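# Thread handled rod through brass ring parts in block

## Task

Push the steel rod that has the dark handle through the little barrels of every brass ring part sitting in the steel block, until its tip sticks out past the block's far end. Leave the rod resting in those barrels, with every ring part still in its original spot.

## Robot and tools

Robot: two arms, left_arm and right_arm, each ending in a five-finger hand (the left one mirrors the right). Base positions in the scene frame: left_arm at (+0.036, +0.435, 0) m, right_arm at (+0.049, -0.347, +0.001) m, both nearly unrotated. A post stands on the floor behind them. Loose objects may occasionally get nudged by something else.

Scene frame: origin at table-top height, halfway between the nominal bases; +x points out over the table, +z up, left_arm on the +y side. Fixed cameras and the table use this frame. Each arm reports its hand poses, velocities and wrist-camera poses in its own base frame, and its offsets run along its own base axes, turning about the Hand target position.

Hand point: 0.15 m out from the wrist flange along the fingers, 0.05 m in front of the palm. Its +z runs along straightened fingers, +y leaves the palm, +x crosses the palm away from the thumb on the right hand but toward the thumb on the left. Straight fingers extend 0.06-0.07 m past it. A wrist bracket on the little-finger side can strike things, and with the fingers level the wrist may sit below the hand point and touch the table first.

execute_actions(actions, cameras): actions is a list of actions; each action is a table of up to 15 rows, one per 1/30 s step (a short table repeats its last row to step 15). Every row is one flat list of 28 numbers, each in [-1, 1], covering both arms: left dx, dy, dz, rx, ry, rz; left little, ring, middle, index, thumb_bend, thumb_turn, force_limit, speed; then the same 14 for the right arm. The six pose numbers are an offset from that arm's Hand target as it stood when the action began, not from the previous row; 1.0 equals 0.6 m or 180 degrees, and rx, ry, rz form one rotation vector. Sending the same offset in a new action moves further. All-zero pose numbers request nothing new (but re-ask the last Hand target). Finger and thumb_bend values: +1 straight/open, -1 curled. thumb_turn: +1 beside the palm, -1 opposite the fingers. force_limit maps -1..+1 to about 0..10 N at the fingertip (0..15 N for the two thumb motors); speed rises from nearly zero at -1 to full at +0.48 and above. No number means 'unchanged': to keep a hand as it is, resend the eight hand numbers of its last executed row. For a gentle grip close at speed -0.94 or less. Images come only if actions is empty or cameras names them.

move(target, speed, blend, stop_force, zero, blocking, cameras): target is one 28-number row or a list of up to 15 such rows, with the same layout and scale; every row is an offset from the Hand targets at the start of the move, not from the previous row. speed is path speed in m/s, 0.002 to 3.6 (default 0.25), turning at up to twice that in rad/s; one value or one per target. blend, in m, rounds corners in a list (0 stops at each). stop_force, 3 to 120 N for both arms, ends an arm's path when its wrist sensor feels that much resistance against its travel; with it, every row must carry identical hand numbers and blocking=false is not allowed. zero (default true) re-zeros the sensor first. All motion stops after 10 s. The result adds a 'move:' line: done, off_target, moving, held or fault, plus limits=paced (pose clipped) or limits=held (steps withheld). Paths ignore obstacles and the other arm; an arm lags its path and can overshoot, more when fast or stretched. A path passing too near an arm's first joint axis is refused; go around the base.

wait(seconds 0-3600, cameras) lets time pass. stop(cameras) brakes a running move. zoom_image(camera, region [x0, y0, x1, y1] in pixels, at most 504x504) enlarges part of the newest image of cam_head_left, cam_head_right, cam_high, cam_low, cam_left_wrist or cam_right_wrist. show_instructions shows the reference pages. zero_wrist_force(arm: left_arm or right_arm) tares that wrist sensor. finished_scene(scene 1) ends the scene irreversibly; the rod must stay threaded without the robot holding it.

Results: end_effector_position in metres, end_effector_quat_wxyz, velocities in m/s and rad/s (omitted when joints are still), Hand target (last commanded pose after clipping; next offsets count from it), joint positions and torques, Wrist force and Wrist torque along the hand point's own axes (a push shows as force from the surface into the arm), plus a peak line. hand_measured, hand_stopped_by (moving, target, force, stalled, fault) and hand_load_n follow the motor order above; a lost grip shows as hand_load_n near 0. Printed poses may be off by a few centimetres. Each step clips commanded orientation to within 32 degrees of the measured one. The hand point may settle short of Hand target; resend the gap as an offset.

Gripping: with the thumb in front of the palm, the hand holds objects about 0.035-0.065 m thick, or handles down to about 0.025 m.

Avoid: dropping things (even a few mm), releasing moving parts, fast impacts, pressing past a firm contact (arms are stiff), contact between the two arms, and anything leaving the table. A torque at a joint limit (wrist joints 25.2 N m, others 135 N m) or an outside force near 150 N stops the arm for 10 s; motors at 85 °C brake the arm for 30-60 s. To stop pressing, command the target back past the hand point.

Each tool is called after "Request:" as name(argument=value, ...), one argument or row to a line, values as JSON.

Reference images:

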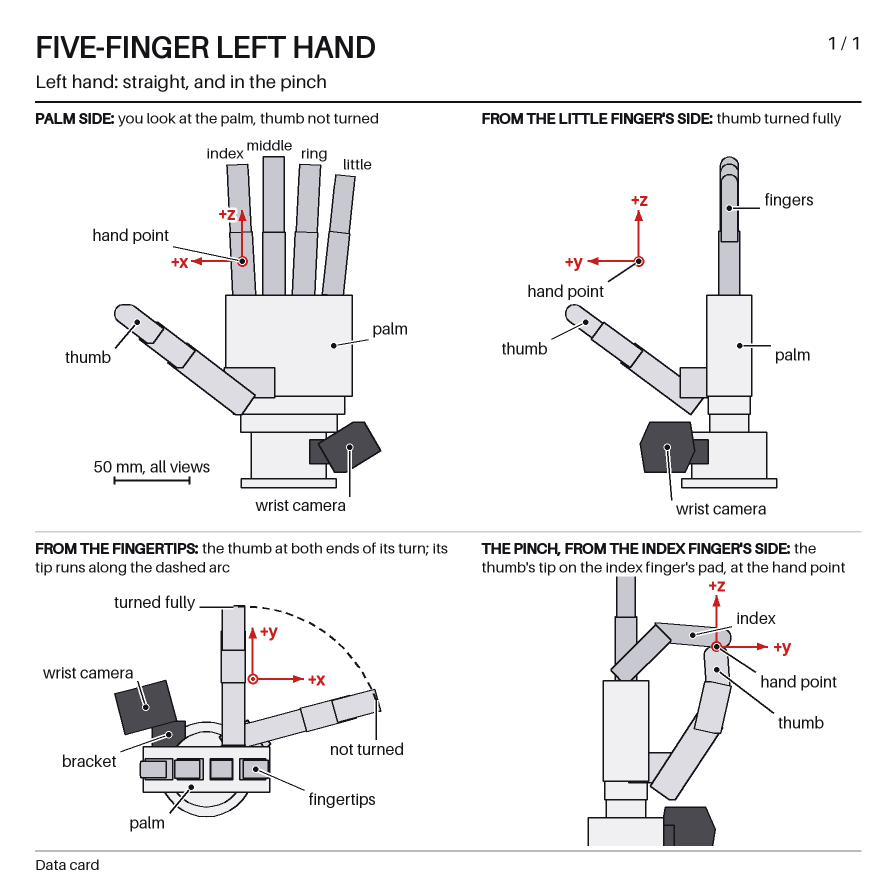

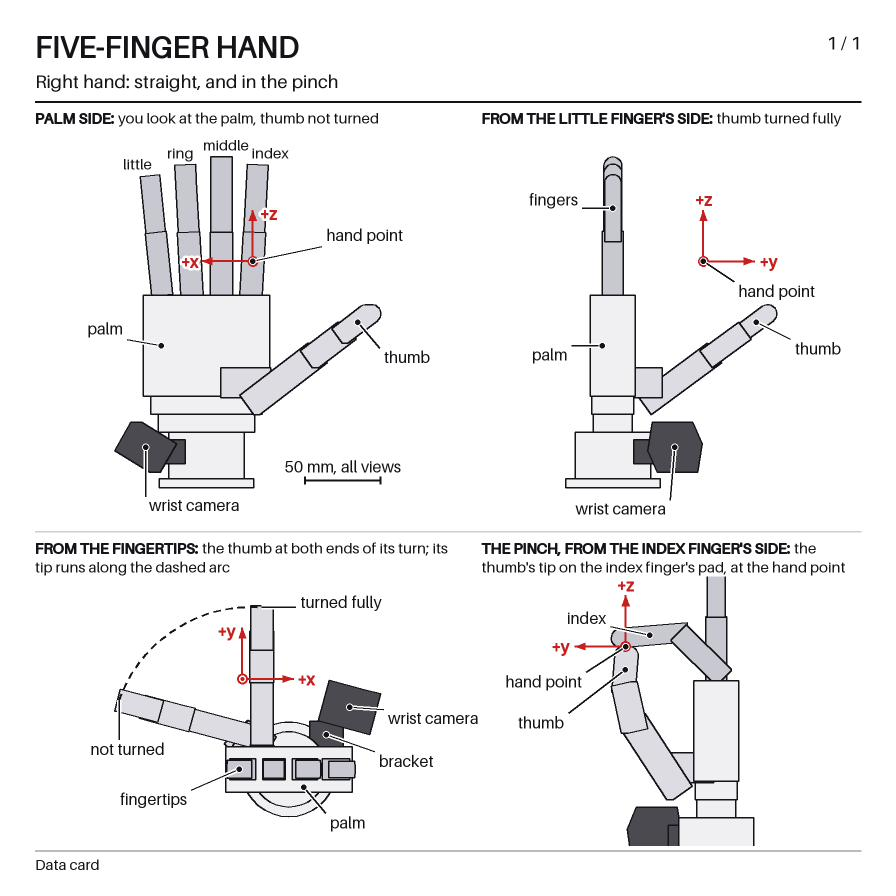

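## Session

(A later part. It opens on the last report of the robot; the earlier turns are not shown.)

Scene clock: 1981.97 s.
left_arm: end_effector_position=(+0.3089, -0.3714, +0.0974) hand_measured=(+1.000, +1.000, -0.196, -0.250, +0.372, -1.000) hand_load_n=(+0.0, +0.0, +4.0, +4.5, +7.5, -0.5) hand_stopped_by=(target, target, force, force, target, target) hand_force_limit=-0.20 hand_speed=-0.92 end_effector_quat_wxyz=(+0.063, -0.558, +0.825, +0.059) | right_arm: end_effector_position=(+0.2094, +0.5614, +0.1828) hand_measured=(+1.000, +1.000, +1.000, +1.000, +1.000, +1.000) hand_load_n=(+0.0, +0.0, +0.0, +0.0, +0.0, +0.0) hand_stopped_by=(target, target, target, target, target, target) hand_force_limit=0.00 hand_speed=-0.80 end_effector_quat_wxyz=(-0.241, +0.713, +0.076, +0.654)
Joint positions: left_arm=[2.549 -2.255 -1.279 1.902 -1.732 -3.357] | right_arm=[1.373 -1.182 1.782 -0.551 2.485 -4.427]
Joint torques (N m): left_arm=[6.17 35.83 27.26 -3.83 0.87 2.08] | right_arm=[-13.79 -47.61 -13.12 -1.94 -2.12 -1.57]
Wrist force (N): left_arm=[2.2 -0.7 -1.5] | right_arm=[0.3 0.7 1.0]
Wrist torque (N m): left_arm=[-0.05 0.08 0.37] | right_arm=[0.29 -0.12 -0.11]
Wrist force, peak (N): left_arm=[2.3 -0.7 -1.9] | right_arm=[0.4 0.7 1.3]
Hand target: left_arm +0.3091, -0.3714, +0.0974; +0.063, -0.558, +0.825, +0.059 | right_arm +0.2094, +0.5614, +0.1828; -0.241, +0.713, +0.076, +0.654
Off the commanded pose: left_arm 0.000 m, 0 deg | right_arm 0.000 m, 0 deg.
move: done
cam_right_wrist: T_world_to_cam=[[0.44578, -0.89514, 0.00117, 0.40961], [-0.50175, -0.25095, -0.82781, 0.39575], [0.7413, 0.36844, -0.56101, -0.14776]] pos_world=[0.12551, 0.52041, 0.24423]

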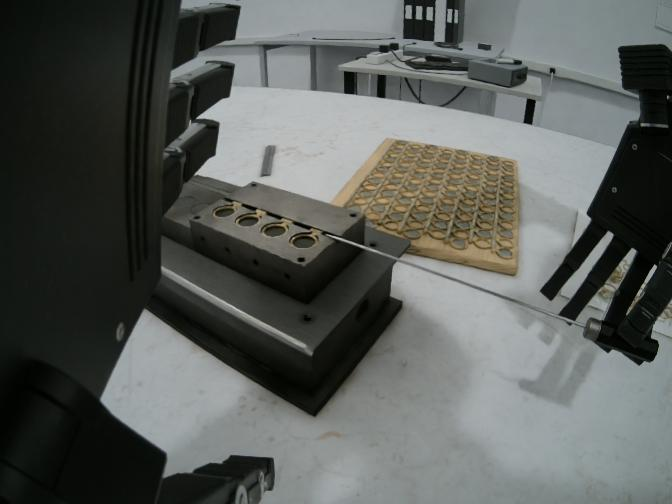

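Request:
move(
  target=[0.0006,0,-0.005,0,0,0,1,1,-0.35,-0.35,0.37,-1,-0.2,-0.92,0,0,0,0,0,0,1,1,1,1,1,1,0,-0.8],
  speed=0.01,
  stop_force=3,
  cameras=["cam_right_wrist"],
)

Request:
zoom_image(
  camera="cam_right_wrist",
  region=[300, 210, 360, 255],
)

Scene clock: 2005.57 s.
left_arm: end_effector_position=(+0.3094, -0.3713, +0.0944) hand_measured=(+1.000, +1.000, -0.196, -0.250, +0.372, -1.000) hand_load_n=(+0.0, +0.0, +4.0, +4.5, +8.0, -0.5) hand_stopped_by=(target, target, force, force, target, target) hand_force_limit=-0.20 hand_speed=-0.92 end_effector_quat_wxyz=(+0.063, -0.558, +0.825, +0.059) | right_arm: end_effector_position=(+0.2094, +0.5614, +0.1828) hand_measured=(+1.000, +1.000, +1.000, +1.000, +1.000, +1.000) hand_load_n=(+0.0, +0.0, +0.0, +0.0, +0.0, +0.0) hand_stopped_by=(target, target, target, target, target, target) hand_force_limit=0.00 hand_speed=-0.80 end_effector_quat_wxyz=(-0.241, +0.713, +0.076, +0.654)
Joint positions: left_arm=[2.549 -2.259 -1.282 1.908 -1.732 -3.357] | right_arm=[1.373 -1.182 1.782 -0.551 2.485 -4.427]
Joint torques (N m): left_arm=[4.01 47.92 10.29 -3.46 -1.12 2.55] | right_arm=[-13.98 -47.73 -12.99 -1.92 -1.96 -1.5]
Wrist force (N): left_arm=[2.2 -0.6 -1.6] | right_arm=[0.1 0.6 1.1]
Wrist torque (N m): left_arm=[-0.04 0.08 0.27] | right_arm=[0.26 -0.07 -0.13]
Wrist force, peak (N): left_arm=[2.5 -0.7 -1.8] | right_arm=[0.3 0.9 1.2]
Hand target: left_arm +0.3094, -0.3714, +0.0944; +0.063, -0.558, +0.825, +0.059 | right_arm +0.2094, +0.5614, +0.1828; -0.241, +0.713, +0.076, +0.654
Off the commanded pose: left_arm 0.000 m, 0 deg | right_arm 0.000 m, 0 deg.
move: done
cam_right_wrist: T_world_to_cam=[[0.44578, -0.89514, 0.00117, 0.40961], [-0.50175, -0.25095, -0.82781, 0.39575], [0.7413, 0.36844, -0.56101, -0.14776]] pos_world=[0.12551, 0.52041, 0.24423]

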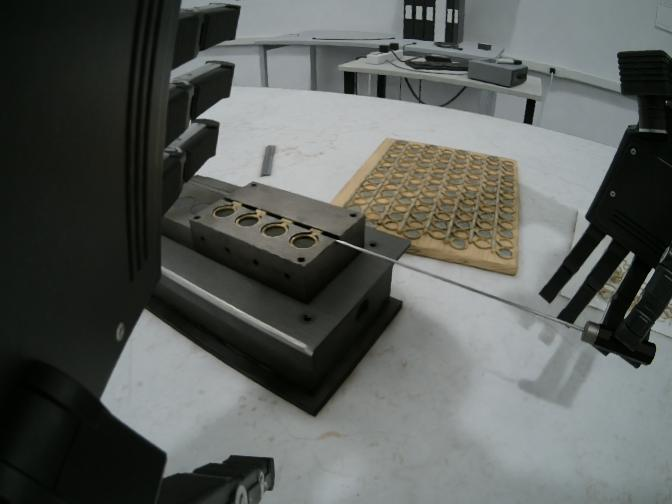

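Scaled by 8.400 from the camera's image (finer frame: 960x720).

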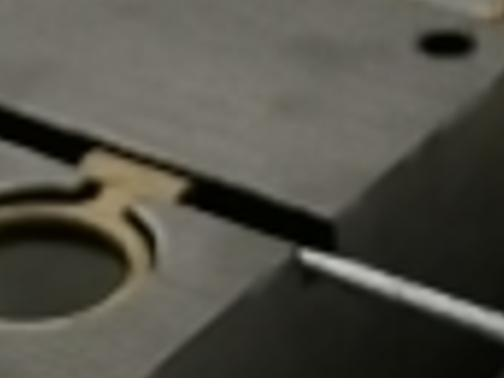

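Request:
move(
  target=[0.0024,0.0165,0,0,0,0,1,1,-0.35,-0.35,0.37,-1,-0.2,-0.92,0,0,0,0,0,0,1,1,1,1,1,1,0,-0.8],
  speed=0.01,
  stop_force=3,
  cameras=["cam_right_wrist"],
)

Request:
zoom_image(
  camera="cam_right_wrist",
  region=[300, 210, 360, 255],
)

Scene clock: 2028.80 s.
left_arm: end_effector_position=(+0.3103, -0.3652, +0.0944) hand_measured=(+1.000, +1.000, -0.196, -0.250, +0.372, -1.000) hand_load_n=(-0.5, +0.0, +4.0, +4.0, +8.0, +0.0) hand_stopped_by=(target, target, force, force, target, target) hand_force_limit=-0.20 hand_speed=-0.92 end_effector_quat_wxyz=(+0.063, -0.558, +0.825, +0.059) | right_arm: end_effector_position=(+0.2094, +0.5614, +0.1828) hand_measured=(+1.000, +1.000, +1.000, +1.000, +1.000, +1.000) hand_load_n=(+0.0, +0.0, +0.0, +0.0, +0.0, +0.0) hand_stopped_by=(target, target, target, target, target, target) hand_force_limit=0.00 hand_speed=-0.80 end_effector_quat_wxyz=(-0.241, +0.713, +0.076, +0.654)
Joint positions: left_arm=[2.56 -2.25 -1.297 1.916 -1.733 -3.346] | right_arm=[1.373 -1.182 1.782 -0.551 2.485 -4.427]
Joint torques (N m): left_arm=[-7.38 33.85 29.18 -4.04 -0.02 -2.88] | right_arm=[-13.72 -47.88 -12.82 -1.99 -2.03 -1.52]
Wrist force (N): left_arm=[3.5 -0.9 -1.1] | right_arm=[0.2 0.5 1.1]
Wrist torque (N m): left_arm=[-0.06 0.09 0.27] | right_arm=[0.25 -0.11 -0.12]
Wrist force, peak (N): left_arm=[5.2 -1.4 -2.8] | right_arm=[0.6 0.5 1.3]
Hand target: left_arm +0.3103, -0.3652, +0.0944; +0.063, -0.558, +0.825, +0.059 (not the last commanded pose) | right_arm +0.2094, +0.5614, +0.1828; -0.241, +0.713, +0.076, +0.654
Off the commanded pose: left_arm 0.004 m, 0 deg | right_arm 0.000 m, 0 deg.
move: contact (left_arm)
cam_right_wrist: T_world_to_cam=[[0.44578, -0.89514, 0.00117, 0.40961], [-0.50175, -0.25095, -0.82781, 0.39575], [0.7413, 0.36844, -0.56101, -0.14776]] pos_world=[0.12551, 0.52041, 0.24423]

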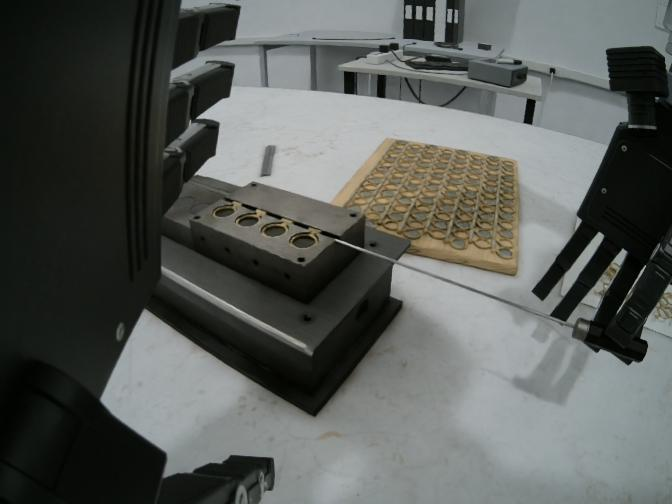

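Scaled by 8.400 from the camera's image (finer frame: 960x720).

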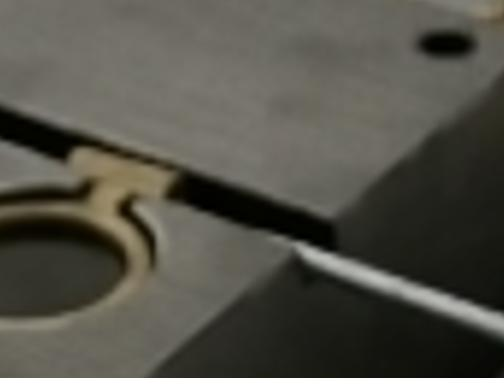

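Request:
zoom_image(
  camera="cam_right_wrist",
  region=[318, 226, 348, 248],
)

Request:
zoom_image(
  camera="cam_right_wrist",
  region=[290, 215, 430, 295],
)

Scaled by 16.800 from the camera's image (finer frame: 960x720).

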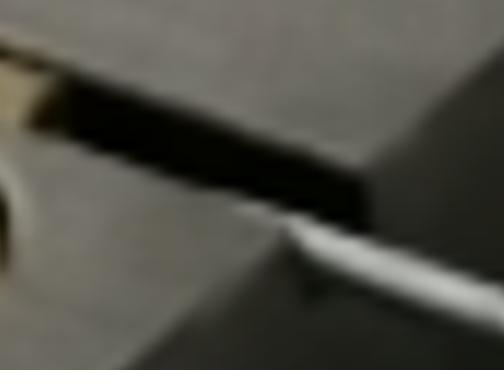

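Scaled by 3.600 from the camera's image (finer frame: 960x720).

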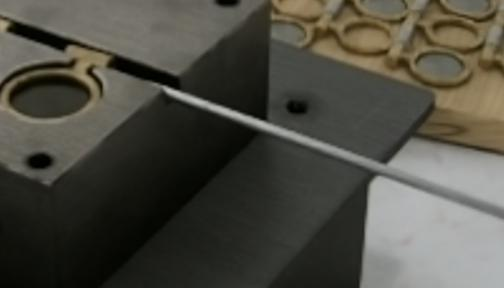

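Request:
move(
  target=[
    [-0.0006,-0.0041,0,0,0,0,1,1,-0.35,-0.35,0.37,-1,-0.2,-0.92,0,0,0,0,0,0,1,1,1,1,1,1,0,-0.8],
    [-0.0006,-0.0041,0.001,0,0,0,1,1,-0.35,-0.35,0.37,-1,-0.2,-0.92,0,0,0,0,0,0,1,1,1,1,1,1,0,-0.8],
  ],
  speed=0.01,
  cameras=["cam_right_wrist"],
)

Request:
zoom_image(
  camera="cam_right_wrist",
  region=[310, 220, 350, 250],
)

Scene clock: 2166.53 s.
left_arm: end_effector_position=(+0.3099, -0.3677, +0.0950) hand_measured=(+1.000, +1.000, -0.196, -0.250, +0.372, -1.000) hand_load_n=(+0.0, +0.0, +4.0, +4.0, +8.0, +0.0) hand_stopped_by=(target, target, force, force, target, target) hand_force_limit=-0.20 hand_speed=-0.92 end_effector_quat_wxyz=(+0.063, -0.558, +0.825, +0.059) | right_arm: end_effector_position=(+0.2094, +0.5614, +0.1828) hand_measured=(+1.000, +1.000, +1.000, +1.000, +1.000, +1.000) hand_load_n=(+0.0, +0.0, +0.0, +0.0, +0.0, +0.0) hand_stopped_by=(target, target, target, target, target, target) hand_force_limit=0.00 hand_speed=-0.80 end_effector_quat_wxyz=(-0.241, +0.713, +0.076, +0.654)
Joint positions: left_arm=[2.556 -2.253 -1.29 1.911 -1.733 -3.35] | right_arm=[1.373 -1.182 1.782 -0.551 2.485 -4.427]
Joint torques (N m): left_arm=[5.47 51.69 26.19 -2.74 0.84 0.81] | right_arm=[-13.84 -47.65 -13.18 -1.9 -2.08 -1.45]
Wrist force (N): left_arm=[2.0 -0.4 -1.7] | right_arm=[0.5 0.5 1.1]
Wrist torque (N m): left_arm=[0.00 0.13 0.35] | right_arm=[0.26 -0.12 -0.11]
Wrist force, peak (N): left_arm=[3.7 -0.7 -2.4] | right_arm=[0.7 0.7 1.3]
Hand target: left_arm +0.3099, -0.3677, +0.0950; +0.063, -0.558, +0.825, +0.059 | right_arm +0.2094, +0.5614, +0.1828; -0.241, +0.713, +0.076, +0.654
Off the commanded pose: left_arm 0.000 m, 0 deg | right_arm 0.000 m, 0 deg.
move: done
cam_right_wrist: T_world_to_cam=[[0.44578, -0.89514, 0.00117, 0.40961], [-0.50175, -0.25095, -0.82781, 0.39575], [0.7413, 0.36844, -0.56101, -0.14776]] pos_world=[0.12551, 0.52041, 0.24423]

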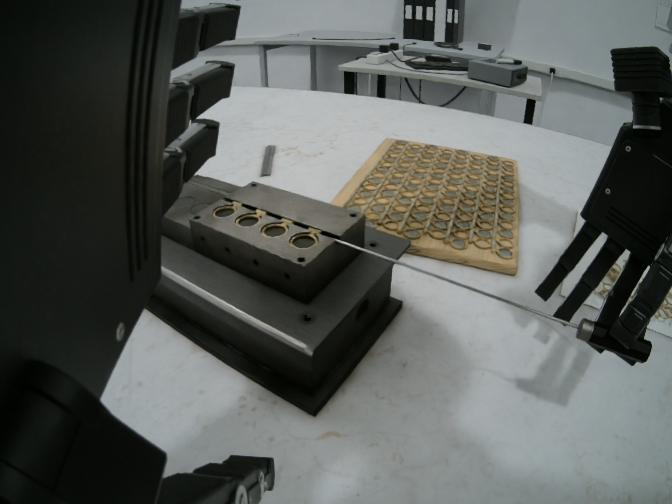

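Scaled by 12.600 from the camera's image (finer frame: 960x720).

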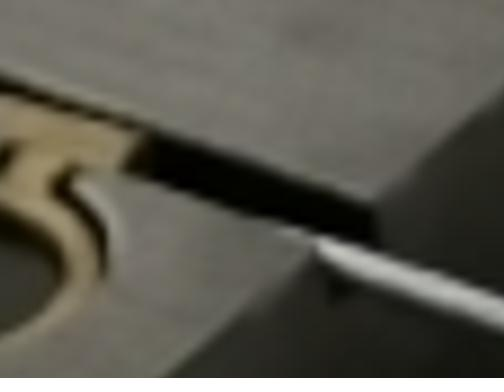

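Request:
move(
  target=[0.0011,0.0074,0,0,0,0,1,1,-0.35,-0.35,0.37,-1,-0.2,-0.92,0,0,0,0,0,0,1,1,1,1,1,1,0,-0.8],
  speed=0.006,
  stop_force=3,
  cameras=["cam_right_wrist"],
)

Request:
zoom_image(
  camera="cam_right_wrist",
  region=[310, 220, 350, 250],
)

Scene clock: 2182.20 s.
left_arm: end_effector_position=(+0.3103, -0.3650, +0.0950) hand_measured=(+1.000, +1.000, -0.196, -0.250, +0.372, -1.000) hand_load_n=(-0.5, +0.0, +4.5, +4.0, +8.0, +0.0) hand_stopped_by=(target, target, force, force, target, target) hand_force_limit=-0.20 hand_speed=-0.92 end_effector_quat_wxyz=(+0.063, -0.558, +0.825, +0.059) | right_arm: end_effector_position=(+0.2094, +0.5614, +0.1828) hand_measured=(+1.000, +1.000, +1.000, +1.000, +1.000, +1.000) hand_load_n=(+0.0, +0.0, +0.0, +0.0, +0.0, +0.0) hand_stopped_by=(target, target, target, target, target, target) hand_force_limit=0.00 hand_speed=-0.80 end_effector_quat_wxyz=(-0.241, +0.713, +0.076, +0.654)
Joint positions: left_arm=[2.56 -2.249 -1.297 1.915 -1.733 -3.346] | right_arm=[1.373 -1.182 1.782 -0.551 2.485 -4.427]
Joint torques (N m): left_arm=[-6.55 34.23 29.38 -4.17 -0.15 -2.76] | right_arm=[-13.8 -47.7 -13.19 -1.95 -2.06 -1.33]
Wrist force (N): left_arm=[4.3 -1.0 -1.8] | right_arm=[0.4 0.4 1.3]
Wrist torque (N m): left_arm=[-0.04 0.02 0.25] | right_arm=[0.24 -0.14 -0.12]
Wrist force, peak (N): left_arm=[5.8 -1.4 -2.3] | right_arm=[0.3 0.9 1.3]
Hand target: left_arm +0.3103, -0.3650, +0.0950; +0.063, -0.558, +0.825, +0.059 (not the last commanded pose) | right_arm +0.2094, +0.5614, +0.1828; -0.241, +0.713, +0.076, +0.654
Off the commanded pose: left_arm 0.002 m, 0 deg | right_arm 0.000 m, 0 deg.
move: contact (left_arm)
cam_right_wrist: T_world_to_cam=[[0.44578, -0.89514, 0.00117, 0.40961], [-0.50175, -0.25095, -0.82781, 0.39575], [0.7413, 0.36844, -0.56101, -0.14776]] pos_world=[0.12551, 0.52041, 0.24423]

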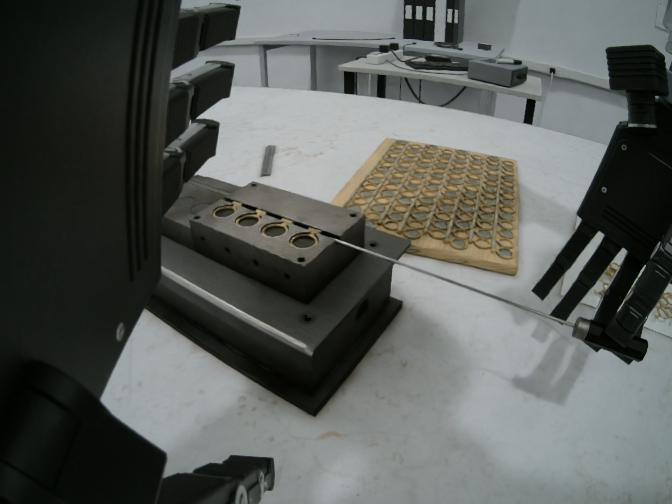

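Scaled by 12.600 from the camera's image (finer frame: 960x720).

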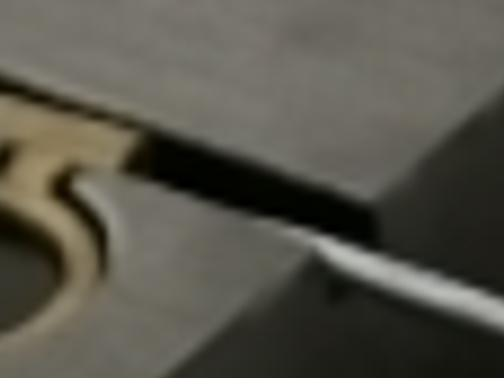

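Request:
move(
  target=[
    [-0.0004,-0.0028,0,0,0,0,1,1,-0.35,-0.35,0.37,-1,-0.2,-0.92,0,0,0,0,0,0,1,1,1,1,1,1,0,-0.8],
    [-0.0004,-0.0028,0.0008,0,0,0,1,1,-0.35,-0.35,0.37,-1,-0.2,-0.92,0,0,0,0,0,0,1,1,1,1,1,1,0,-0.8],
  ],
  speed=0.01,
)

Request:
move(
  target=[0.0011,0.0074,0,0,0,0,1,1,-0.35,-0.35,0.37,-1,-0.2,-0.92,0,0,0,0,0,0,1,1,1,1,1,1,0,-0.8],
  speed=0.006,
  stop_force=3,
  cameras=["cam_right_wrist"],
)

Request:
zoom_image(
  camera="cam_right_wrist",
  region=[310, 220, 350, 250],
)

Scene clock: 2222.80 s.
left_arm: end_effector_position=(+0.3100, -0.3667, +0.0955) hand_measured=(+1.000, +1.000, -0.196, -0.250, +0.372, -1.000) hand_load_n=(+0.0, +0.0, +4.0, +4.0, +8.0, +0.0) hand_stopped_by=(target, target, force, force, target, target) hand_force_limit=-0.20 hand_speed=-0.92 end_effector_quat_wxyz=(+0.063, -0.558, +0.825, +0.059) | right_arm: end_effector_position=(+0.2094, +0.5614, +0.1828) hand_measured=(+1.000, +1.000, +1.000, +1.000, +1.000, +1.000) hand_load_n=(+0.0, +0.0, +0.0, +0.0, +0.0, +0.0) hand_stopped_by=(target, target, target, target, target, target) hand_force_limit=0.00 hand_speed=-0.80 end_effector_quat_wxyz=(-0.241, +0.713, +0.076, +0.654)
Joint positions: left_arm=[2.557 -2.251 -1.292 1.912 -1.733 -3.349] | right_arm=[1.373 -1.182 1.782 -0.551 2.485 -4.427]
Joint torques (N m): left_arm=[5.72 52.96 27.7 -3.1 0.97 0.73] | right_arm=[-13.92 -47.73 -13.58 -1.74 -2.1 -1.42]
Wrist force (N): left_arm=[2.0 -0.6 -1.9] | right_arm=[0.3 0.4 1.0]
Wrist torque (N m): left_arm=[-0.02 0.12 0.36] | right_arm=[0.25 -0.10 -0.13]
Wrist force, peak (N): left_arm=[4.5 -1.0 -2.9] | right_arm=[0.4 0.5 1.4]
Hand target: left_arm +0.3101, -0.3667, +0.0955; +0.063, -0.558, +0.825, +0.059 | right_arm +0.2094, +0.5614, +0.1828; -0.241, +0.713, +0.076, +0.654
Off the commanded pose: left_arm 0.000 m, 0 deg | right_arm 0.000 m, 0 deg.
move: done

Scene clock: 2224.07 s.
left_arm: end_effector_position=(+0.3104, -0.3651, +0.0955) hand_measured=(+1.000, +1.000, -0.196, -0.250, +0.372, -1.000) hand_load_n=(+0.0, +0.0, +4.0, +4.5, +8.0, +0.0) hand_stopped_by=(target, target, force, force, target, target) hand_force_limit=-0.20 hand_speed=-0.92 end_effector_quat_wxyz=(+0.063, -0.558, +0.825, +0.059) | right_arm: end_effector_position=(+0.2094, +0.5614, +0.1828) hand_measured=(+1.000, +1.000, +1.000, +1.000, +1.000, +1.000) hand_load_n=(+0.0, +0.0, +0.0, +0.0, +0.0, +0.0) hand_stopped_by=(target, target, target, target, target, target) hand_force_limit=0.00 hand_speed=-0.80 end_effector_quat_wxyz=(-0.241, +0.713, +0.076, +0.654)
Joint positions: left_arm=[2.56 -2.248 -1.296 1.914 -1.733 -3.346] | right_arm=[1.373 -1.182 1.782 -0.551 2.485 -4.427]
Joint torques (N m): left_arm=[-7.65 35.35 26.69 -4.19 0.56 -2.83] | right_arm=[-13.79 -47.78 -13.25 -1.9 -2.07 -1.39]
Wrist force (N): left_arm=[4.2 -1.1 -1.7] | right_arm=[0.5 0.6 1.2]
Wrist torque (N m): left_arm=[-0.04 0.01 0.25] | right_arm=[0.26 -0.14 -0.11]
Wrist force, peak (N): left_arm=[5.7 -1.4 -2.8] | right_arm=[0.3 0.6 1.4]
Hand target: left_arm +0.3104, -0.3651, +0.0955; +0.063, -0.558, +0.825, +0.059 (not the last commanded pose) | right_arm +0.2094, +0.5614, +0.1828; -0.241, +0.713, +0.076, +0.654
Off the commanded pose: left_arm 0.003 m, 0 deg | right_arm 0.000 m, 0 deg.
move: contact (left_arm)
cam_right_wrist: T_world_to_cam=[[0.44578, -0.89514, 0.00117, 0.40961], [-0.50175, -0.25095, -0.82781, 0.39575], [0.7413, 0.36844, -0.56101, -0.14776]] pos_world=[0.12551, 0.52041, 0.24423]

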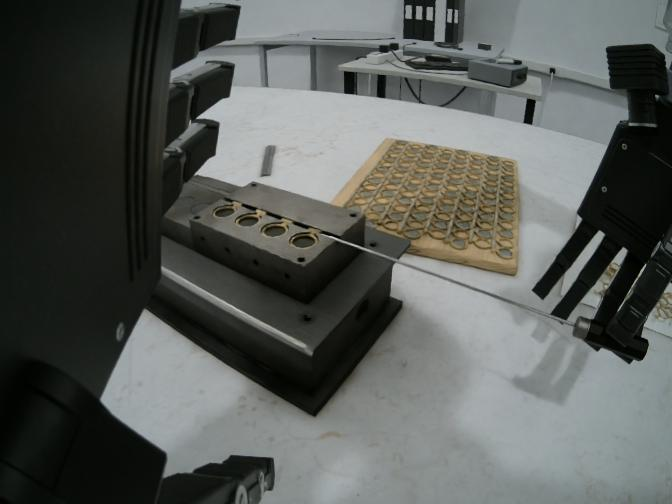

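Scaled by 12.600 from the camera's image (finer frame: 960x720).

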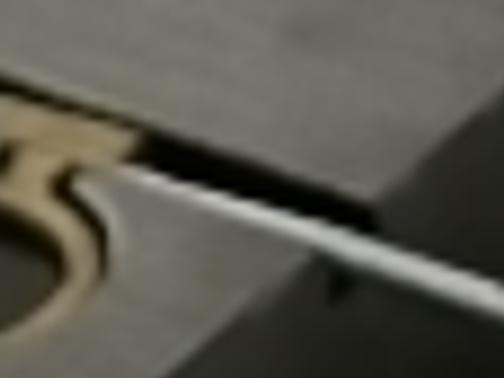

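Request:
move(
  target=[
    [-0.0004,-0.0028,0,0,0,0,1,1,-0.35,-0.35,0.37,-1,-0.2,-0.92,0,0,0,0,0,0,1,1,1,1,1,1,0,-0.8],
    [-0.0004,-0.0028,0.0013,0,0,0,1,1,-0.35,-0.35,0.37,-1,-0.2,-0.92,0,0,0,0,0,0,1,1,1,1,1,1,0,-0.8],
  ],
  speed=0.01,
)

Request:
move(
  target=[0.0011,0.0074,0,0,0,0,1,1,-0.35,-0.35,0.37,-1,-0.2,-0.92,0,0,0,0,0,0,1,1,1,1,1,1,0,-0.8],
  speed=0.006,
  stop_force=3,
  cameras=["cam_right_wrist"],
)

Request:
zoom_image(
  camera="cam_right_wrist",
  region=[310, 220, 350, 250],
)

Scene clock: 2256.17 s.
left_arm: end_effector_position=(+0.3101, -0.3668, +0.0963) hand_measured=(+1.000, +1.000, -0.196, -0.250, +0.372, -1.000) hand_load_n=(+0.0, +0.0, +4.0, +4.0, +8.0, +0.0) hand_stopped_by=(target, target, force, force, target, target) hand_force_limit=-0.20 hand_speed=-0.92 end_effector_quat_wxyz=(+0.063, -0.558, +0.825, +0.059) | right_arm: end_effector_position=(+0.2094, +0.5614, +0.1828) hand_measured=(+1.000, +1.000, +1.000, +1.000, +1.000, +1.000) hand_load_n=(+0.0, +0.0, +0.0, +0.0, +0.0, +0.0) hand_stopped_by=(target, target, target, target, target, target) hand_force_limit=0.00 hand_speed=-0.80 end_effector_quat_wxyz=(-0.241, +0.713, +0.076, +0.654)
Joint positions: left_arm=[2.557 -2.25 -1.291 1.91 -1.733 -3.349] | right_arm=[1.373 -1.182 1.782 -0.551 2.485 -4.427]
Joint torques (N m): left_arm=[4.77 50.76 27.69 -2.82 0.71 1.07] | right_arm=[-13.25 -47.72 -13.12 -1.84 -2.03 -1.49]
Wrist force (N): left_arm=[2.4 -0.5 -1.8] | right_arm=[0.4 0.4 1.3]
Wrist torque (N m): left_arm=[-0.02 0.07 0.38] | right_arm=[0.23 -0.12 -0.12]
Wrist force, peak (N): left_arm=[4.4 -0.7 -2.8] | right_arm=[0.2 0.5 1.5]
Hand target: left_arm +0.3101, -0.3668, +0.0963; +0.063, -0.558, +0.825, +0.059 | right_arm +0.2094, +0.5614, +0.1828; -0.241, +0.713, +0.076, +0.654
Off the commanded pose: left_arm 0.000 m, 0 deg | right_arm 0.000 m, 0 deg.
move: done

Scene clock: 2257.53 s.
left_arm: end_effector_position=(+0.3107, -0.3623, +0.0963) hand_measured=(+1.000, +1.000, -0.196, -0.250, +0.372, -1.000) hand_load_n=(+0.0, +0.0, +4.0, +4.0, +8.0, -0.5) hand_stopped_by=(target, target, force, force, target, target) hand_force_limit=-0.20 hand_speed=-0.92 end_effector_quat_wxyz=(+0.063, -0.558, +0.825, +0.059) | right_arm: end_effector_position=(+0.2094, +0.5614, +0.1828) hand_measured=(+1.000, +1.000, +1.000, +1.000, +1.000, +1.000) hand_load_n=(+0.0, +0.0, +0.0, +0.0, +0.0, +0.0) hand_stopped_by=(target, target, target, target, target, target) hand_force_limit=0.00 hand_speed=-0.80 end_effector_quat_wxyz=(-0.241, +0.713, +0.076, +0.654)
Joint positions: left_arm=[2.565 -2.244 -1.303 1.916 -1.733 -3.341] | right_arm=[1.373 -1.182 1.782 -0.551 2.485 -4.427]
Joint torques (N m): left_arm=[-6.95 35.64 26.33 -3.41 -1.4 -1.87] | right_arm=[-13.67 -47.23 -13.46 -1.87 -2.13 -1.52]
Wrist force (N): left_arm=[2.3 -0.4 -1.7] | right_arm=[0.2 0.7 1.2]
Wrist torque (N m): left_arm=[-0.03 0.08 0.19] | right_arm=[0.28 -0.10 -0.12]
Wrist force, peak (N): left_arm=[2.6 -0.5 -1.8] | right_arm=[0.4 0.7 1.4]
Hand target: left_arm +0.3108, -0.3624, +0.0963; +0.063, -0.558, +0.825, +0.059 | right_arm +0.2094, +0.5614, +0.1828; -0.241, +0.713, +0.076, +0.654
Off the commanded pose: left_arm 0.000 m, 0 deg | right_arm 0.000 m, 0 deg.
move: done
cam_right_wrist: T_world_to_cam=[[0.44578, -0.89514, 0.00117, 0.40961], [-0.50175, -0.25095, -0.82781, 0.39575], [0.7413, 0.36844, -0.56101, -0.14776]] pos_world=[0.12551, 0.52041, 0.24423]

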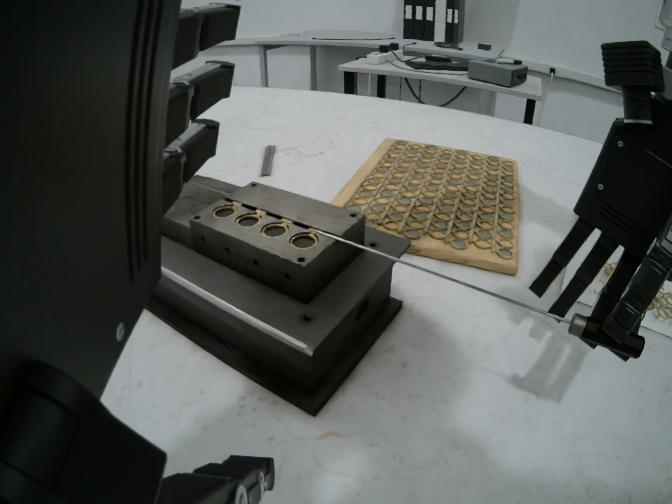

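Scaled by 12.600 from the camera's image (finer frame: 960x720).

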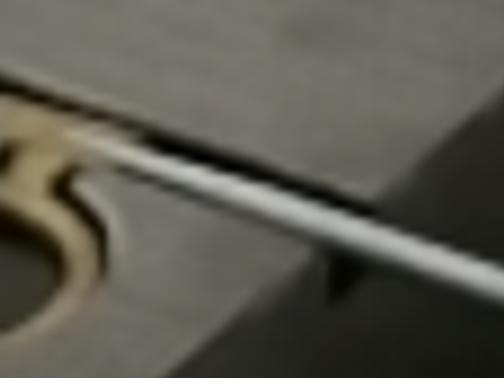

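Request:
move(
  target=[
    [-0.0013,-0.0091,0,0,0,0,1,1,-0.35,-0.35,0.37,-1,-0.2,-0.92,0,0,0,0,0,0,1,1,1,1,1,1,0,-0.8],
    [-0.0006,-0.0091,-0.0038,0,0,0,1,1,-0.35,-0.35,0.37,-1,-0.2,-0.92,0,0,0,0,0,0,1,1,1,1,1,1,0,-0.8],
  ],
  speed=0.01,
)

Request:
move(
  target=[0.0017,0.0116,0,0,0,0,1,1,-0.35,-0.35,0.37,-1,-0.2,-0.92,0,0,0,0,0,0,1,1,1,1,1,1,0,-0.8],
  speed=0.006,
  stop_force=3,
  cameras=["cam_right_wrist"],
)

Request:
zoom_image(
  camera="cam_right_wrist",
  region=[310, 220, 350, 250],
)

Scene clock: 2283.23 s.
left_arm: end_effector_position=(+0.3104, -0.3679, +0.0939) hand_measured=(+1.000, +1.000, -0.196, -0.250, +0.372, -1.000) hand_load_n=(+0.0, -0.5, +4.5, +4.5, +8.0, +0.0) hand_stopped_by=(target, target, force, force, target, target) hand_force_limit=-0.20 hand_speed=-0.92 end_effector_quat_wxyz=(+0.063, -0.558, +0.825, +0.059) | right_arm: end_effector_position=(+0.2094, +0.5614, +0.1828) hand_measured=(+1.000, +1.000, +1.000, +1.000, +1.000, +1.000) hand_load_n=(+0.0, +0.0, +0.0, +0.0, +0.0, +0.0) hand_stopped_by=(target, target, target, target, target, target) hand_force_limit=0.00 hand_speed=-0.80 end_effector_quat_wxyz=(-0.241, +0.713, +0.076, +0.654)
Joint positions: left_arm=[2.556 -2.255 -1.29 1.913 -1.733 -3.35] | right_arm=[1.373 -1.182 1.782 -0.551 2.485 -4.427]
Joint torques (N m): left_arm=[5.15 43.34 3.14 -2.73 -0.34 2.95] | right_arm=[-14.13 -47.21 -13.56 -1.81 -2.08 -1.51]
Wrist force (N): left_arm=[2.3 -0.4 -1.8] | right_arm=[0.2 0.5 1.3]
Wrist torque (N m): left_arm=[0.00 0.08 0.28] | right_arm=[0.23 -0.11 -0.12]
Wrist force, peak (N): left_arm=[2.3 -0.4 -2.0] | right_arm=[0.4 0.7 1.3]
Hand target: left_arm +0.3104, -0.3678, +0.0940; +0.063, -0.558, +0.825, +0.059 | right_arm +0.2094, +0.5614, +0.1828; -0.241, +0.713, +0.076, +0.654
Off the commanded pose: left_arm 0.000 m, 0 deg | right_arm 0.000 m, 0 deg.
move: done

Scene clock: 2285.03 s.
left_arm: end_effector_position=(+0.3114, -0.3608, +0.0940) hand_measured=(+1.000, +1.000, -0.196, -0.250, +0.372, -1.000) hand_load_n=(+0.0, +0.0, +4.0, +4.5, +7.5, -0.5) hand_stopped_by=(target, target, force, force, target, target) hand_force_limit=-0.20 hand_speed=-0.92 end_effector_quat_wxyz=(+0.063, -0.558, +0.825, +0.059) | right_arm: end_effector_position=(+0.2094, +0.5614, +0.1828) hand_measured=(+1.000, +1.000, +1.000, +1.000, +1.000, +1.000) hand_load_n=(+0.0, +0.0, +0.0, +0.0, +0.5, +0.0) hand_stopped_by=(target, target, target, target, target, target) hand_force_limit=0.00 hand_speed=-0.80 end_effector_quat_wxyz=(-0.241, +0.713, +0.076, +0.654)
Joint positions: left_arm=[2.568 -2.244 -1.308 1.922 -1.733 -3.338] | right_arm=[1.373 -1.182 1.782 -0.551 2.485 -4.427]
Joint torques (N m): left_arm=[-6.29 35.33 27.03 -3.5 -1.4 -1.54] | right_arm=[-13.43 -47.3 -13.4 -1.79 -2 -1.49]
Wrist force (N): left_arm=[2.4 -0.7 -1.9] | right_arm=[0.5 0.5 1.0]
Wrist torque (N m): left_arm=[-0.05 0.06 0.22] | right_arm=[0.25 -0.12 -0.12]
Wrist force, peak (N): left_arm=[2.6 -0.5 -1.8] | right_arm=[0.5 0.6 1.4]
Hand target: left_arm +0.3114, -0.3609, +0.0940; +0.063, -0.558, +0.825, +0.059 | right_arm +0.2094, +0.5614, +0.1828; -0.241, +0.713, +0.076, +0.654
Off the commanded pose: left_arm 0.000 m, 0 deg | right_arm 0.000 m, 0 deg.
move: done
cam_right_wrist: T_world_to_cam=[[0.44578, -0.89514, 0.00117, 0.40961], [-0.50175, -0.25095, -0.82781, 0.39575], [0.7413, 0.36844, -0.56101, -0.14776]] pos_world=[0.12551, 0.52041, 0.24423]

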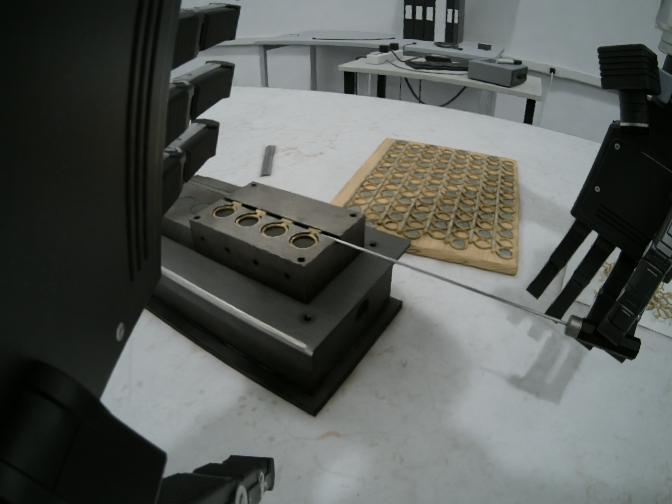

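Scaled by 12.600 from the camera's image (finer frame: 960x720).

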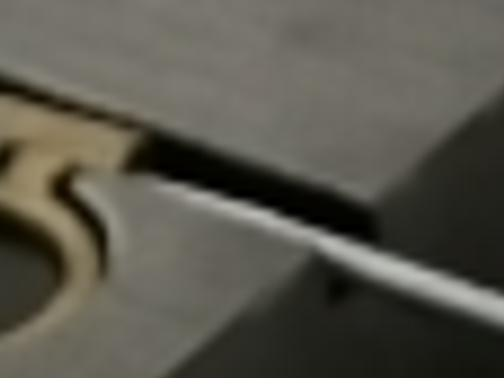

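Request:
move(
  target=[0.0024,0.0165,0,0,0,0,1,1,-0.35,-0.35,0.37,-1,-0.2,-0.92,0,0,0,0,0,0,1,1,1,1,1,1,0,-0.8],
  speed=0.008,
  stop_force=3,
  cameras=["cam_right_wrist"],
)

Request:
zoom_image(
  camera="cam_right_wrist",
  region=[270, 200, 350, 260],
)

Scene clock: 2293.20 s.
left_arm: end_effector_position=(+0.3129, -0.3510, +0.0940) hand_measured=(+1.000, +1.000, -0.196, -0.250, +0.372, -1.000) hand_load_n=(+0.0, +0.0, +4.0, +4.0, +7.5, +0.0) hand_stopped_by=(target, target, force, force, target, target) hand_force_limit=-0.20 hand_speed=-0.92 end_effector_quat_wxyz=(+0.063, -0.558, +0.825, +0.059) | right_arm: end_effector_position=(+0.2094, +0.5614, +0.1828) hand_measured=(+1.000, +1.000, +1.000, +1.000, +1.000, +1.000) hand_load_n=(+0.0, +0.0, +0.0, +0.0, +0.0, +0.0) hand_stopped_by=(target, target, target, target, target, target) hand_force_limit=0.00 hand_speed=-0.80 end_effector_quat_wxyz=(-0.241, +0.713, +0.076, +0.654)
Joint positions: left_arm=[2.586 -2.23 -1.332 1.935 -1.734 -3.32] | right_arm=[1.373 -1.182 1.782 -0.551 2.485 -4.427]
Joint torques (N m): left_arm=[-6.96 33.9 29.02 -3.9 -0.92 -2.8] | right_arm=[-13.66 -47.52 -13.09 -1.73 -1.99 -1.45]
Wrist force (N): left_arm=[2.2 -0.9 -1.5] | right_arm=[0.2 0.5 1.3]
Wrist torque (N m): left_arm=[-0.08 0.08 0.24] | right_arm=[0.24 -0.09 -0.13]
Wrist force, peak (N): left_arm=[2.4 -0.6 -2.0] | right_arm=[0.3 0.7 1.4]
Hand target: left_arm +0.3129, -0.3510, +0.0940; +0.063, -0.558, +0.825, +0.059 | right_arm +0.2094, +0.5614, +0.1828; -0.241, +0.713, +0.076, +0.654
Off the commanded pose: left_arm 0.000 m, 0 deg | right_arm 0.000 m, 0 deg.
move: done
cam_right_wrist: T_world_to_cam=[[0.44578, -0.89514, 0.00117, 0.40961], [-0.50175, -0.25095, -0.82781, 0.39575], [0.7413, 0.36844, -0.56101, -0.14776]] pos_world=[0.12551, 0.52041, 0.24423]

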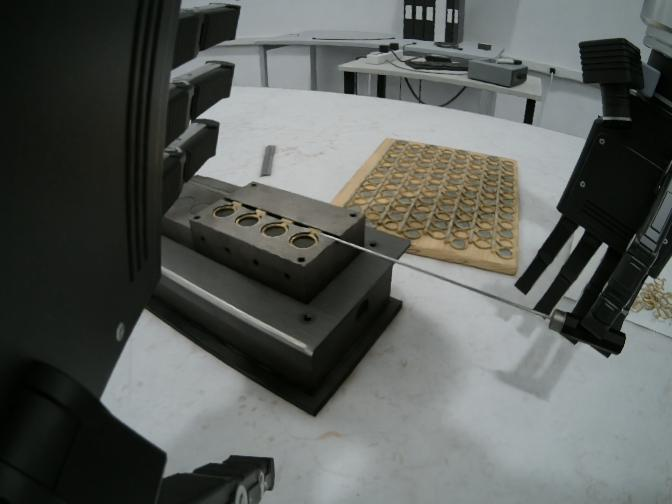

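Scaled by 6.300 from the camera's image (finer frame: 960x720).

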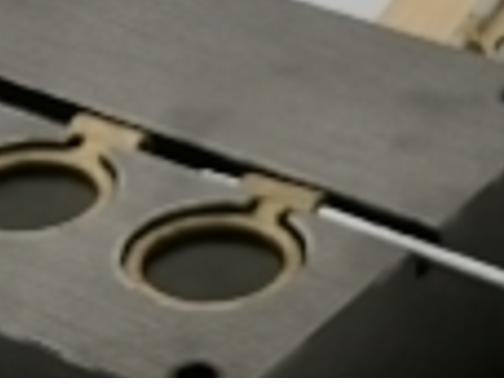

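Request:
move(
  target=[0.0024,0.0165,0,0,0,0,1,1,-0.35,-0.35,0.37,-1,-0.2,-0.92,0,0,0,0,0,0,1,1,1,1,1,1,0,-0.8],
  speed=0.008,
  stop_force=3,
  cameras=["cam_right_wrist"],
)

Request:
zoom_image(
  camera="cam_right_wrist",
  region=[270, 200, 350, 260],
)

Scene clock: 2304.17 s.
left_arm: end_effector_position=(+0.3136, -0.3462, +0.0940) hand_measured=(+1.000, +1.000, -0.196, -0.250, +0.372, -1.000) hand_load_n=(+0.0, +0.0, +4.0, +4.0, +8.0, +0.0) hand_stopped_by=(target, target, force, force, target, target) hand_force_limit=-0.20 hand_speed=-0.92 end_effector_quat_wxyz=(+0.063, -0.558, +0.825, +0.059) | right_arm: end_effector_position=(+0.2094, +0.5614, +0.1828) hand_measured=(+1.000, +1.000, +1.000, +1.000, +1.000, +1.000) hand_load_n=(+0.0, +0.0, +0.0, +0.0, +0.0, +0.0) hand_stopped_by=(target, target, target, target, target, target) hand_force_limit=0.00 hand_speed=-0.80 end_effector_quat_wxyz=(-0.241, +0.713, +0.076, +0.654)
Joint positions: left_arm=[2.594 -2.223 -1.343 1.941 -1.735 -3.311] | right_arm=[1.373 -1.182 1.782 -0.551 2.485 -4.427]
Joint torques (N m): left_arm=[-6.82 33.23 28.85 -3.87 -0.29 -3.05] | right_arm=[-13.16 -47.05 -13.35 -1.78 -2.06 -1.5]
Wrist force (N): left_arm=[2.3 -0.6 -1.6] | right_arm=[0.2 0.4 1.1]
Wrist torque (N m): left_arm=[-0.03 0.06 0.29] | right_arm=[0.25 -0.08 -0.13]
Wrist force, peak (N): left_arm=[5.1 -1.2 -2.4] | right_arm=[0.1 0.8 1.3]
Hand target: left_arm +0.3136, -0.3463, +0.0940; +0.063, -0.558, +0.825, +0.059 (not the last commanded pose) | right_arm +0.2094, +0.5614, +0.1828; -0.241, +0.713, +0.076, +0.654
Off the commanded pose: left_arm 0.005 m, 0 deg | right_arm 0.000 m, 0 deg.
move: contact (left_arm)
cam_right_wrist: T_world_to_cam=[[0.44578, -0.89514, 0.00117, 0.40961], [-0.50175, -0.25095, -0.82781, 0.39575], [0.7413, 0.36844, -0.56101, -0.14776]] pos_world=[0.12551, 0.52041, 0.24423]

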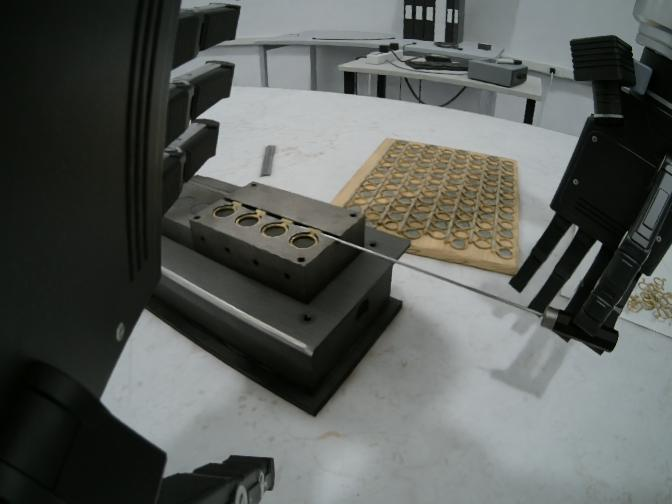

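Scaled by 6.300 from the camera's image (finer frame: 960x720).

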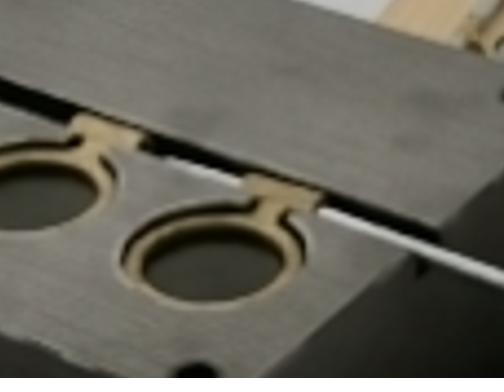

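Request:
zoom_image(
  camera="cam_right_wrist",
  region=[285, 212, 325, 242],
)

Scaled by 12.600 from the camera's image (finer frame: 960x720).

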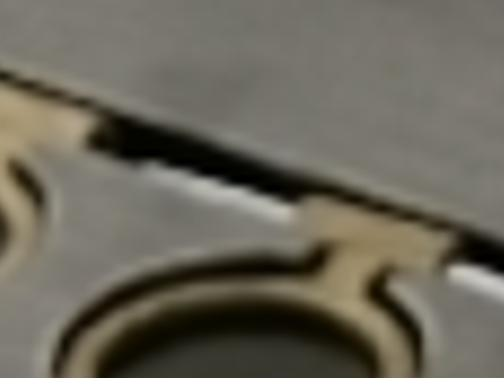

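Request:
zoom_image(
  camera="cam_right_wrist",
  region=[330, 225, 430, 300],
)

Request:
zoom_image(
  camera="cam_right_wrist",
  region=[480, 270, 580, 345],
)

Scaled by 5.040 from the camera's image (finer frame: 960x720).

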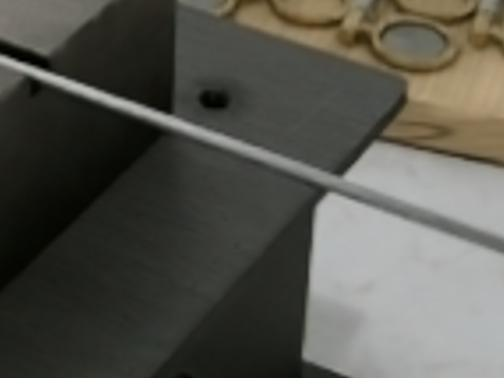

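Scaled by 5.040 from the camera's image (finer frame: 960x720).

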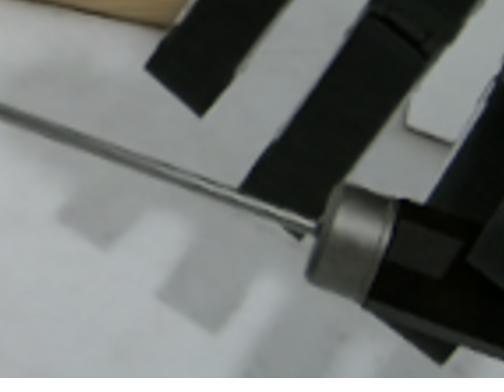

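Request:
move(
  target=[
    [-0.0005,-0.0033,0,0,0,0,1,1,-0.35,-0.35,0.37,-1,-0.2,-0.92,0,0,0,0,0,0,1,1,1,1,1,1,0,-0.8],
    [-0.0005,-0.0033,0.004,-0.0048,0,0,1,1,-0.35,-0.35,0.37,-1,-0.2,-0.92,0,0,0,0,0,0,1,1,1,1,1,1,0,-0.8],
  ],
  speed=0.01,
  cameras=["cam_right_wrist"],
)

Request:
zoom_image(
  camera="cam_right_wrist",
  region=[285, 212, 325, 242],
)

Request:
move(
  target=[0.0017,0.0116,0,0,0,0,1,1,-0.35,-0.35,0.37,-1,-0.2,-0.92,0,0,0,0,0,0,1,1,1,1,1,1,0,-0.8],
  speed=0.008,
  stop_force=3,
  cameras=["cam_right_wrist"],
)

Request:
zoom_image(
  camera="cam_right_wrist",
  region=[285, 212, 325, 242],
)

Scene clock: 2449.53 s.
left_arm: end_effector_position=(+0.3133, -0.3482, +0.0965) hand_measured=(+1.000, +1.000, -0.196, -0.250, +0.372, -1.000) hand_load_n=(+0.0, -0.5, +4.0, +4.0, +8.0, +0.0) hand_stopped_by=(target, target, force, force, target, target) hand_force_limit=-0.20 hand_speed=-0.92 end_effector_quat_wxyz=(+0.059, -0.558, +0.826, +0.052) | right_arm: end_effector_position=(+0.2094, +0.5614, +0.1828) hand_measured=(+1.000, +1.000, +1.000, +1.000, +1.000, +1.000) hand_load_n=(+0.0, +0.0, +0.0, +0.0, +0.0, +0.0) hand_stopped_by=(target, target, target, target, target, target) hand_force_limit=0.00 hand_speed=-0.80 end_effector_quat_wxyz=(-0.241, +0.713, +0.076, +0.654)
Joint positions: left_arm=[2.597 -2.216 -1.345 1.944 -1.722 -3.308] | right_arm=[1.373 -1.182 1.782 -0.551 2.485 -4.427]
Joint torques (N m): left_arm=[-1.04 42.5 6.01 -1.64 -0.54 2.11] | right_arm=[-13.92 -46.47 -13.11 -1.67 -2 -1.54]
Wrist force (N): left_arm=[2.3 -0.3 -1.5] | right_arm=[0.2 0.5 1.3]
Wrist torque (N m): left_arm=[0.01 0.07 0.19] | right_arm=[0.24 -0.11 -0.12]
Wrist force, peak (N): left_arm=[2.6 -0.9 -1.7] | right_arm=[0.5 0.7 1.4]
Hand target: left_arm +0.3133, -0.3482, +0.0964; +0.059, -0.558, +0.826, +0.052 | right_arm +0.2094, +0.5614, +0.1828; -0.241, +0.713, +0.076, +0.654
Off the commanded pose: left_arm 0.000 m, 0 deg | right_arm 0.000 m, 0 deg.
move: done
cam_right_wrist: T_world_to_cam=[[0.44578, -0.89514, 0.00117, 0.40961], [-0.50175, -0.25095, -0.82781, 0.39575], [0.7413, 0.36844, -0.56101, -0.14776]] pos_world=[0.12551, 0.52041, 0.24423]

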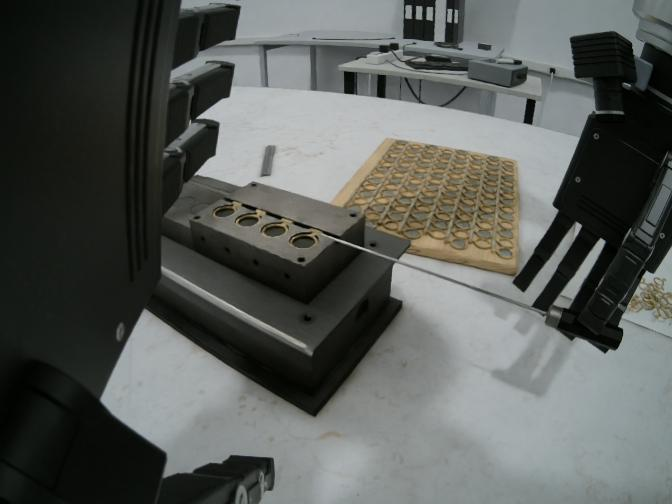

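Scaled by 12.600 from the camera's image (finer frame: 960x720).

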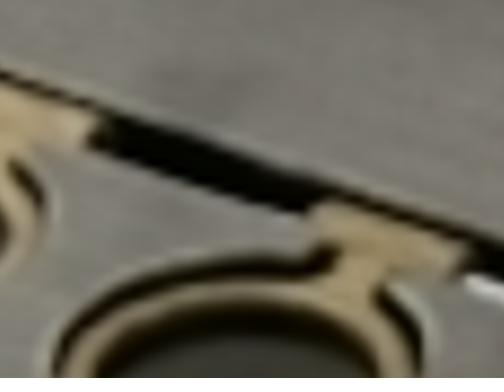

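Scene clock: 2451.53 s.
left_arm: end_effector_position=(+0.3143, -0.3413, +0.0964) hand_measured=(+1.000, +1.000, -0.196, -0.250, +0.372, -1.000) hand_load_n=(+0.0, +0.0, +4.0, +4.5, +7.5, +0.0) hand_stopped_by=(target, target, force, force, target, target) hand_force_limit=-0.20 hand_speed=-0.92 end_effector_quat_wxyz=(+0.059, -0.558, +0.826, +0.052) | right_arm: end_effector_position=(+0.2094, +0.5614, +0.1828) hand_measured=(+1.000, +1.000, +1.000, +1.000, +1.000, +1.000) hand_load_n=(+0.0, +0.0, +0.0, +0.0, +0.0, +0.0) hand_stopped_by=(target, target, target, target, target, target) hand_force_limit=0.00 hand_speed=-0.80 end_effector_quat_wxyz=(-0.241, +0.713, +0.076, +0.654)
Joint positions: left_arm=[2.61 -2.206 -1.361 1.952 -1.723 -3.295] | right_arm=[1.373 -1.182 1.782 -0.551 2.485 -4.427]
Joint torques (N m): left_arm=[-7.09 33.44 28.88 -3.38 -0.81 -2.98] | right_arm=[-14.16 -47.07 -13.12 -1.79 -2.04 -1.5]
Wrist force (N): left_arm=[2.3 -0.4 -1.7] | right_arm=[0.3 0.5 1.2]
Wrist torque (N m): left_arm=[-0.02 0.06 0.21] | right_arm=[0.25 -0.11 -0.12]
Wrist force, peak (N): left_arm=[2.6 -0.5 -1.8] | right_arm=[0.5 0.6 1.4]
Hand target: left_arm +0.3143, -0.3413, +0.0964; +0.059, -0.558, +0.826, +0.052 | right_arm +0.2094, +0.5614, +0.1828; -0.241, +0.713, +0.076, +0.654
Off the commanded pose: left_arm 0.000 m, 0 deg | right_arm 0.000 m, 0 deg.
move: done
cam_right_wrist: T_world_to_cam=[[0.44578, -0.89514, 0.00117, 0.40961], [-0.50175, -0.25095, -0.82781, 0.39575], [0.7413, 0.36844, -0.56101, -0.14776]] pos_world=[0.12551, 0.52041, 0.24423]

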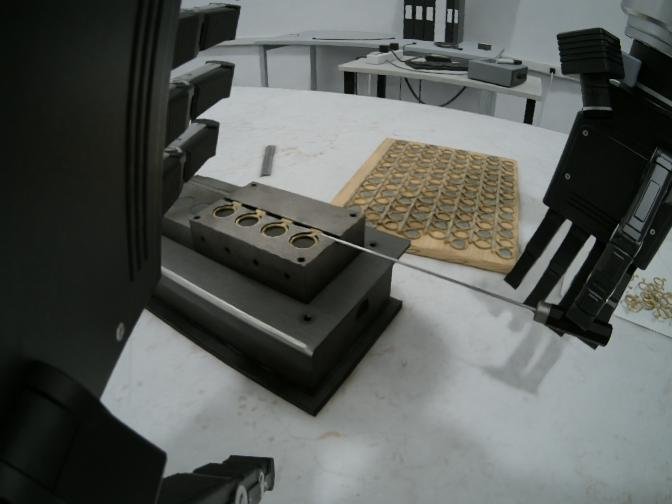

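Scaled by 12.600 from the camera's image (finer frame: 960x720).

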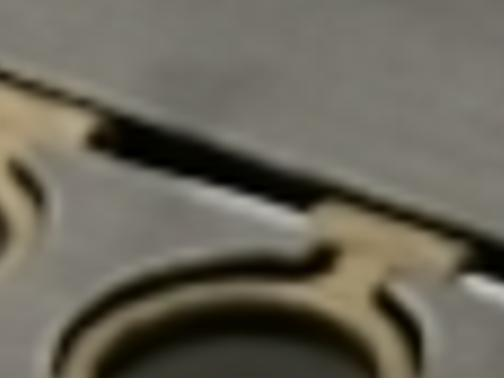

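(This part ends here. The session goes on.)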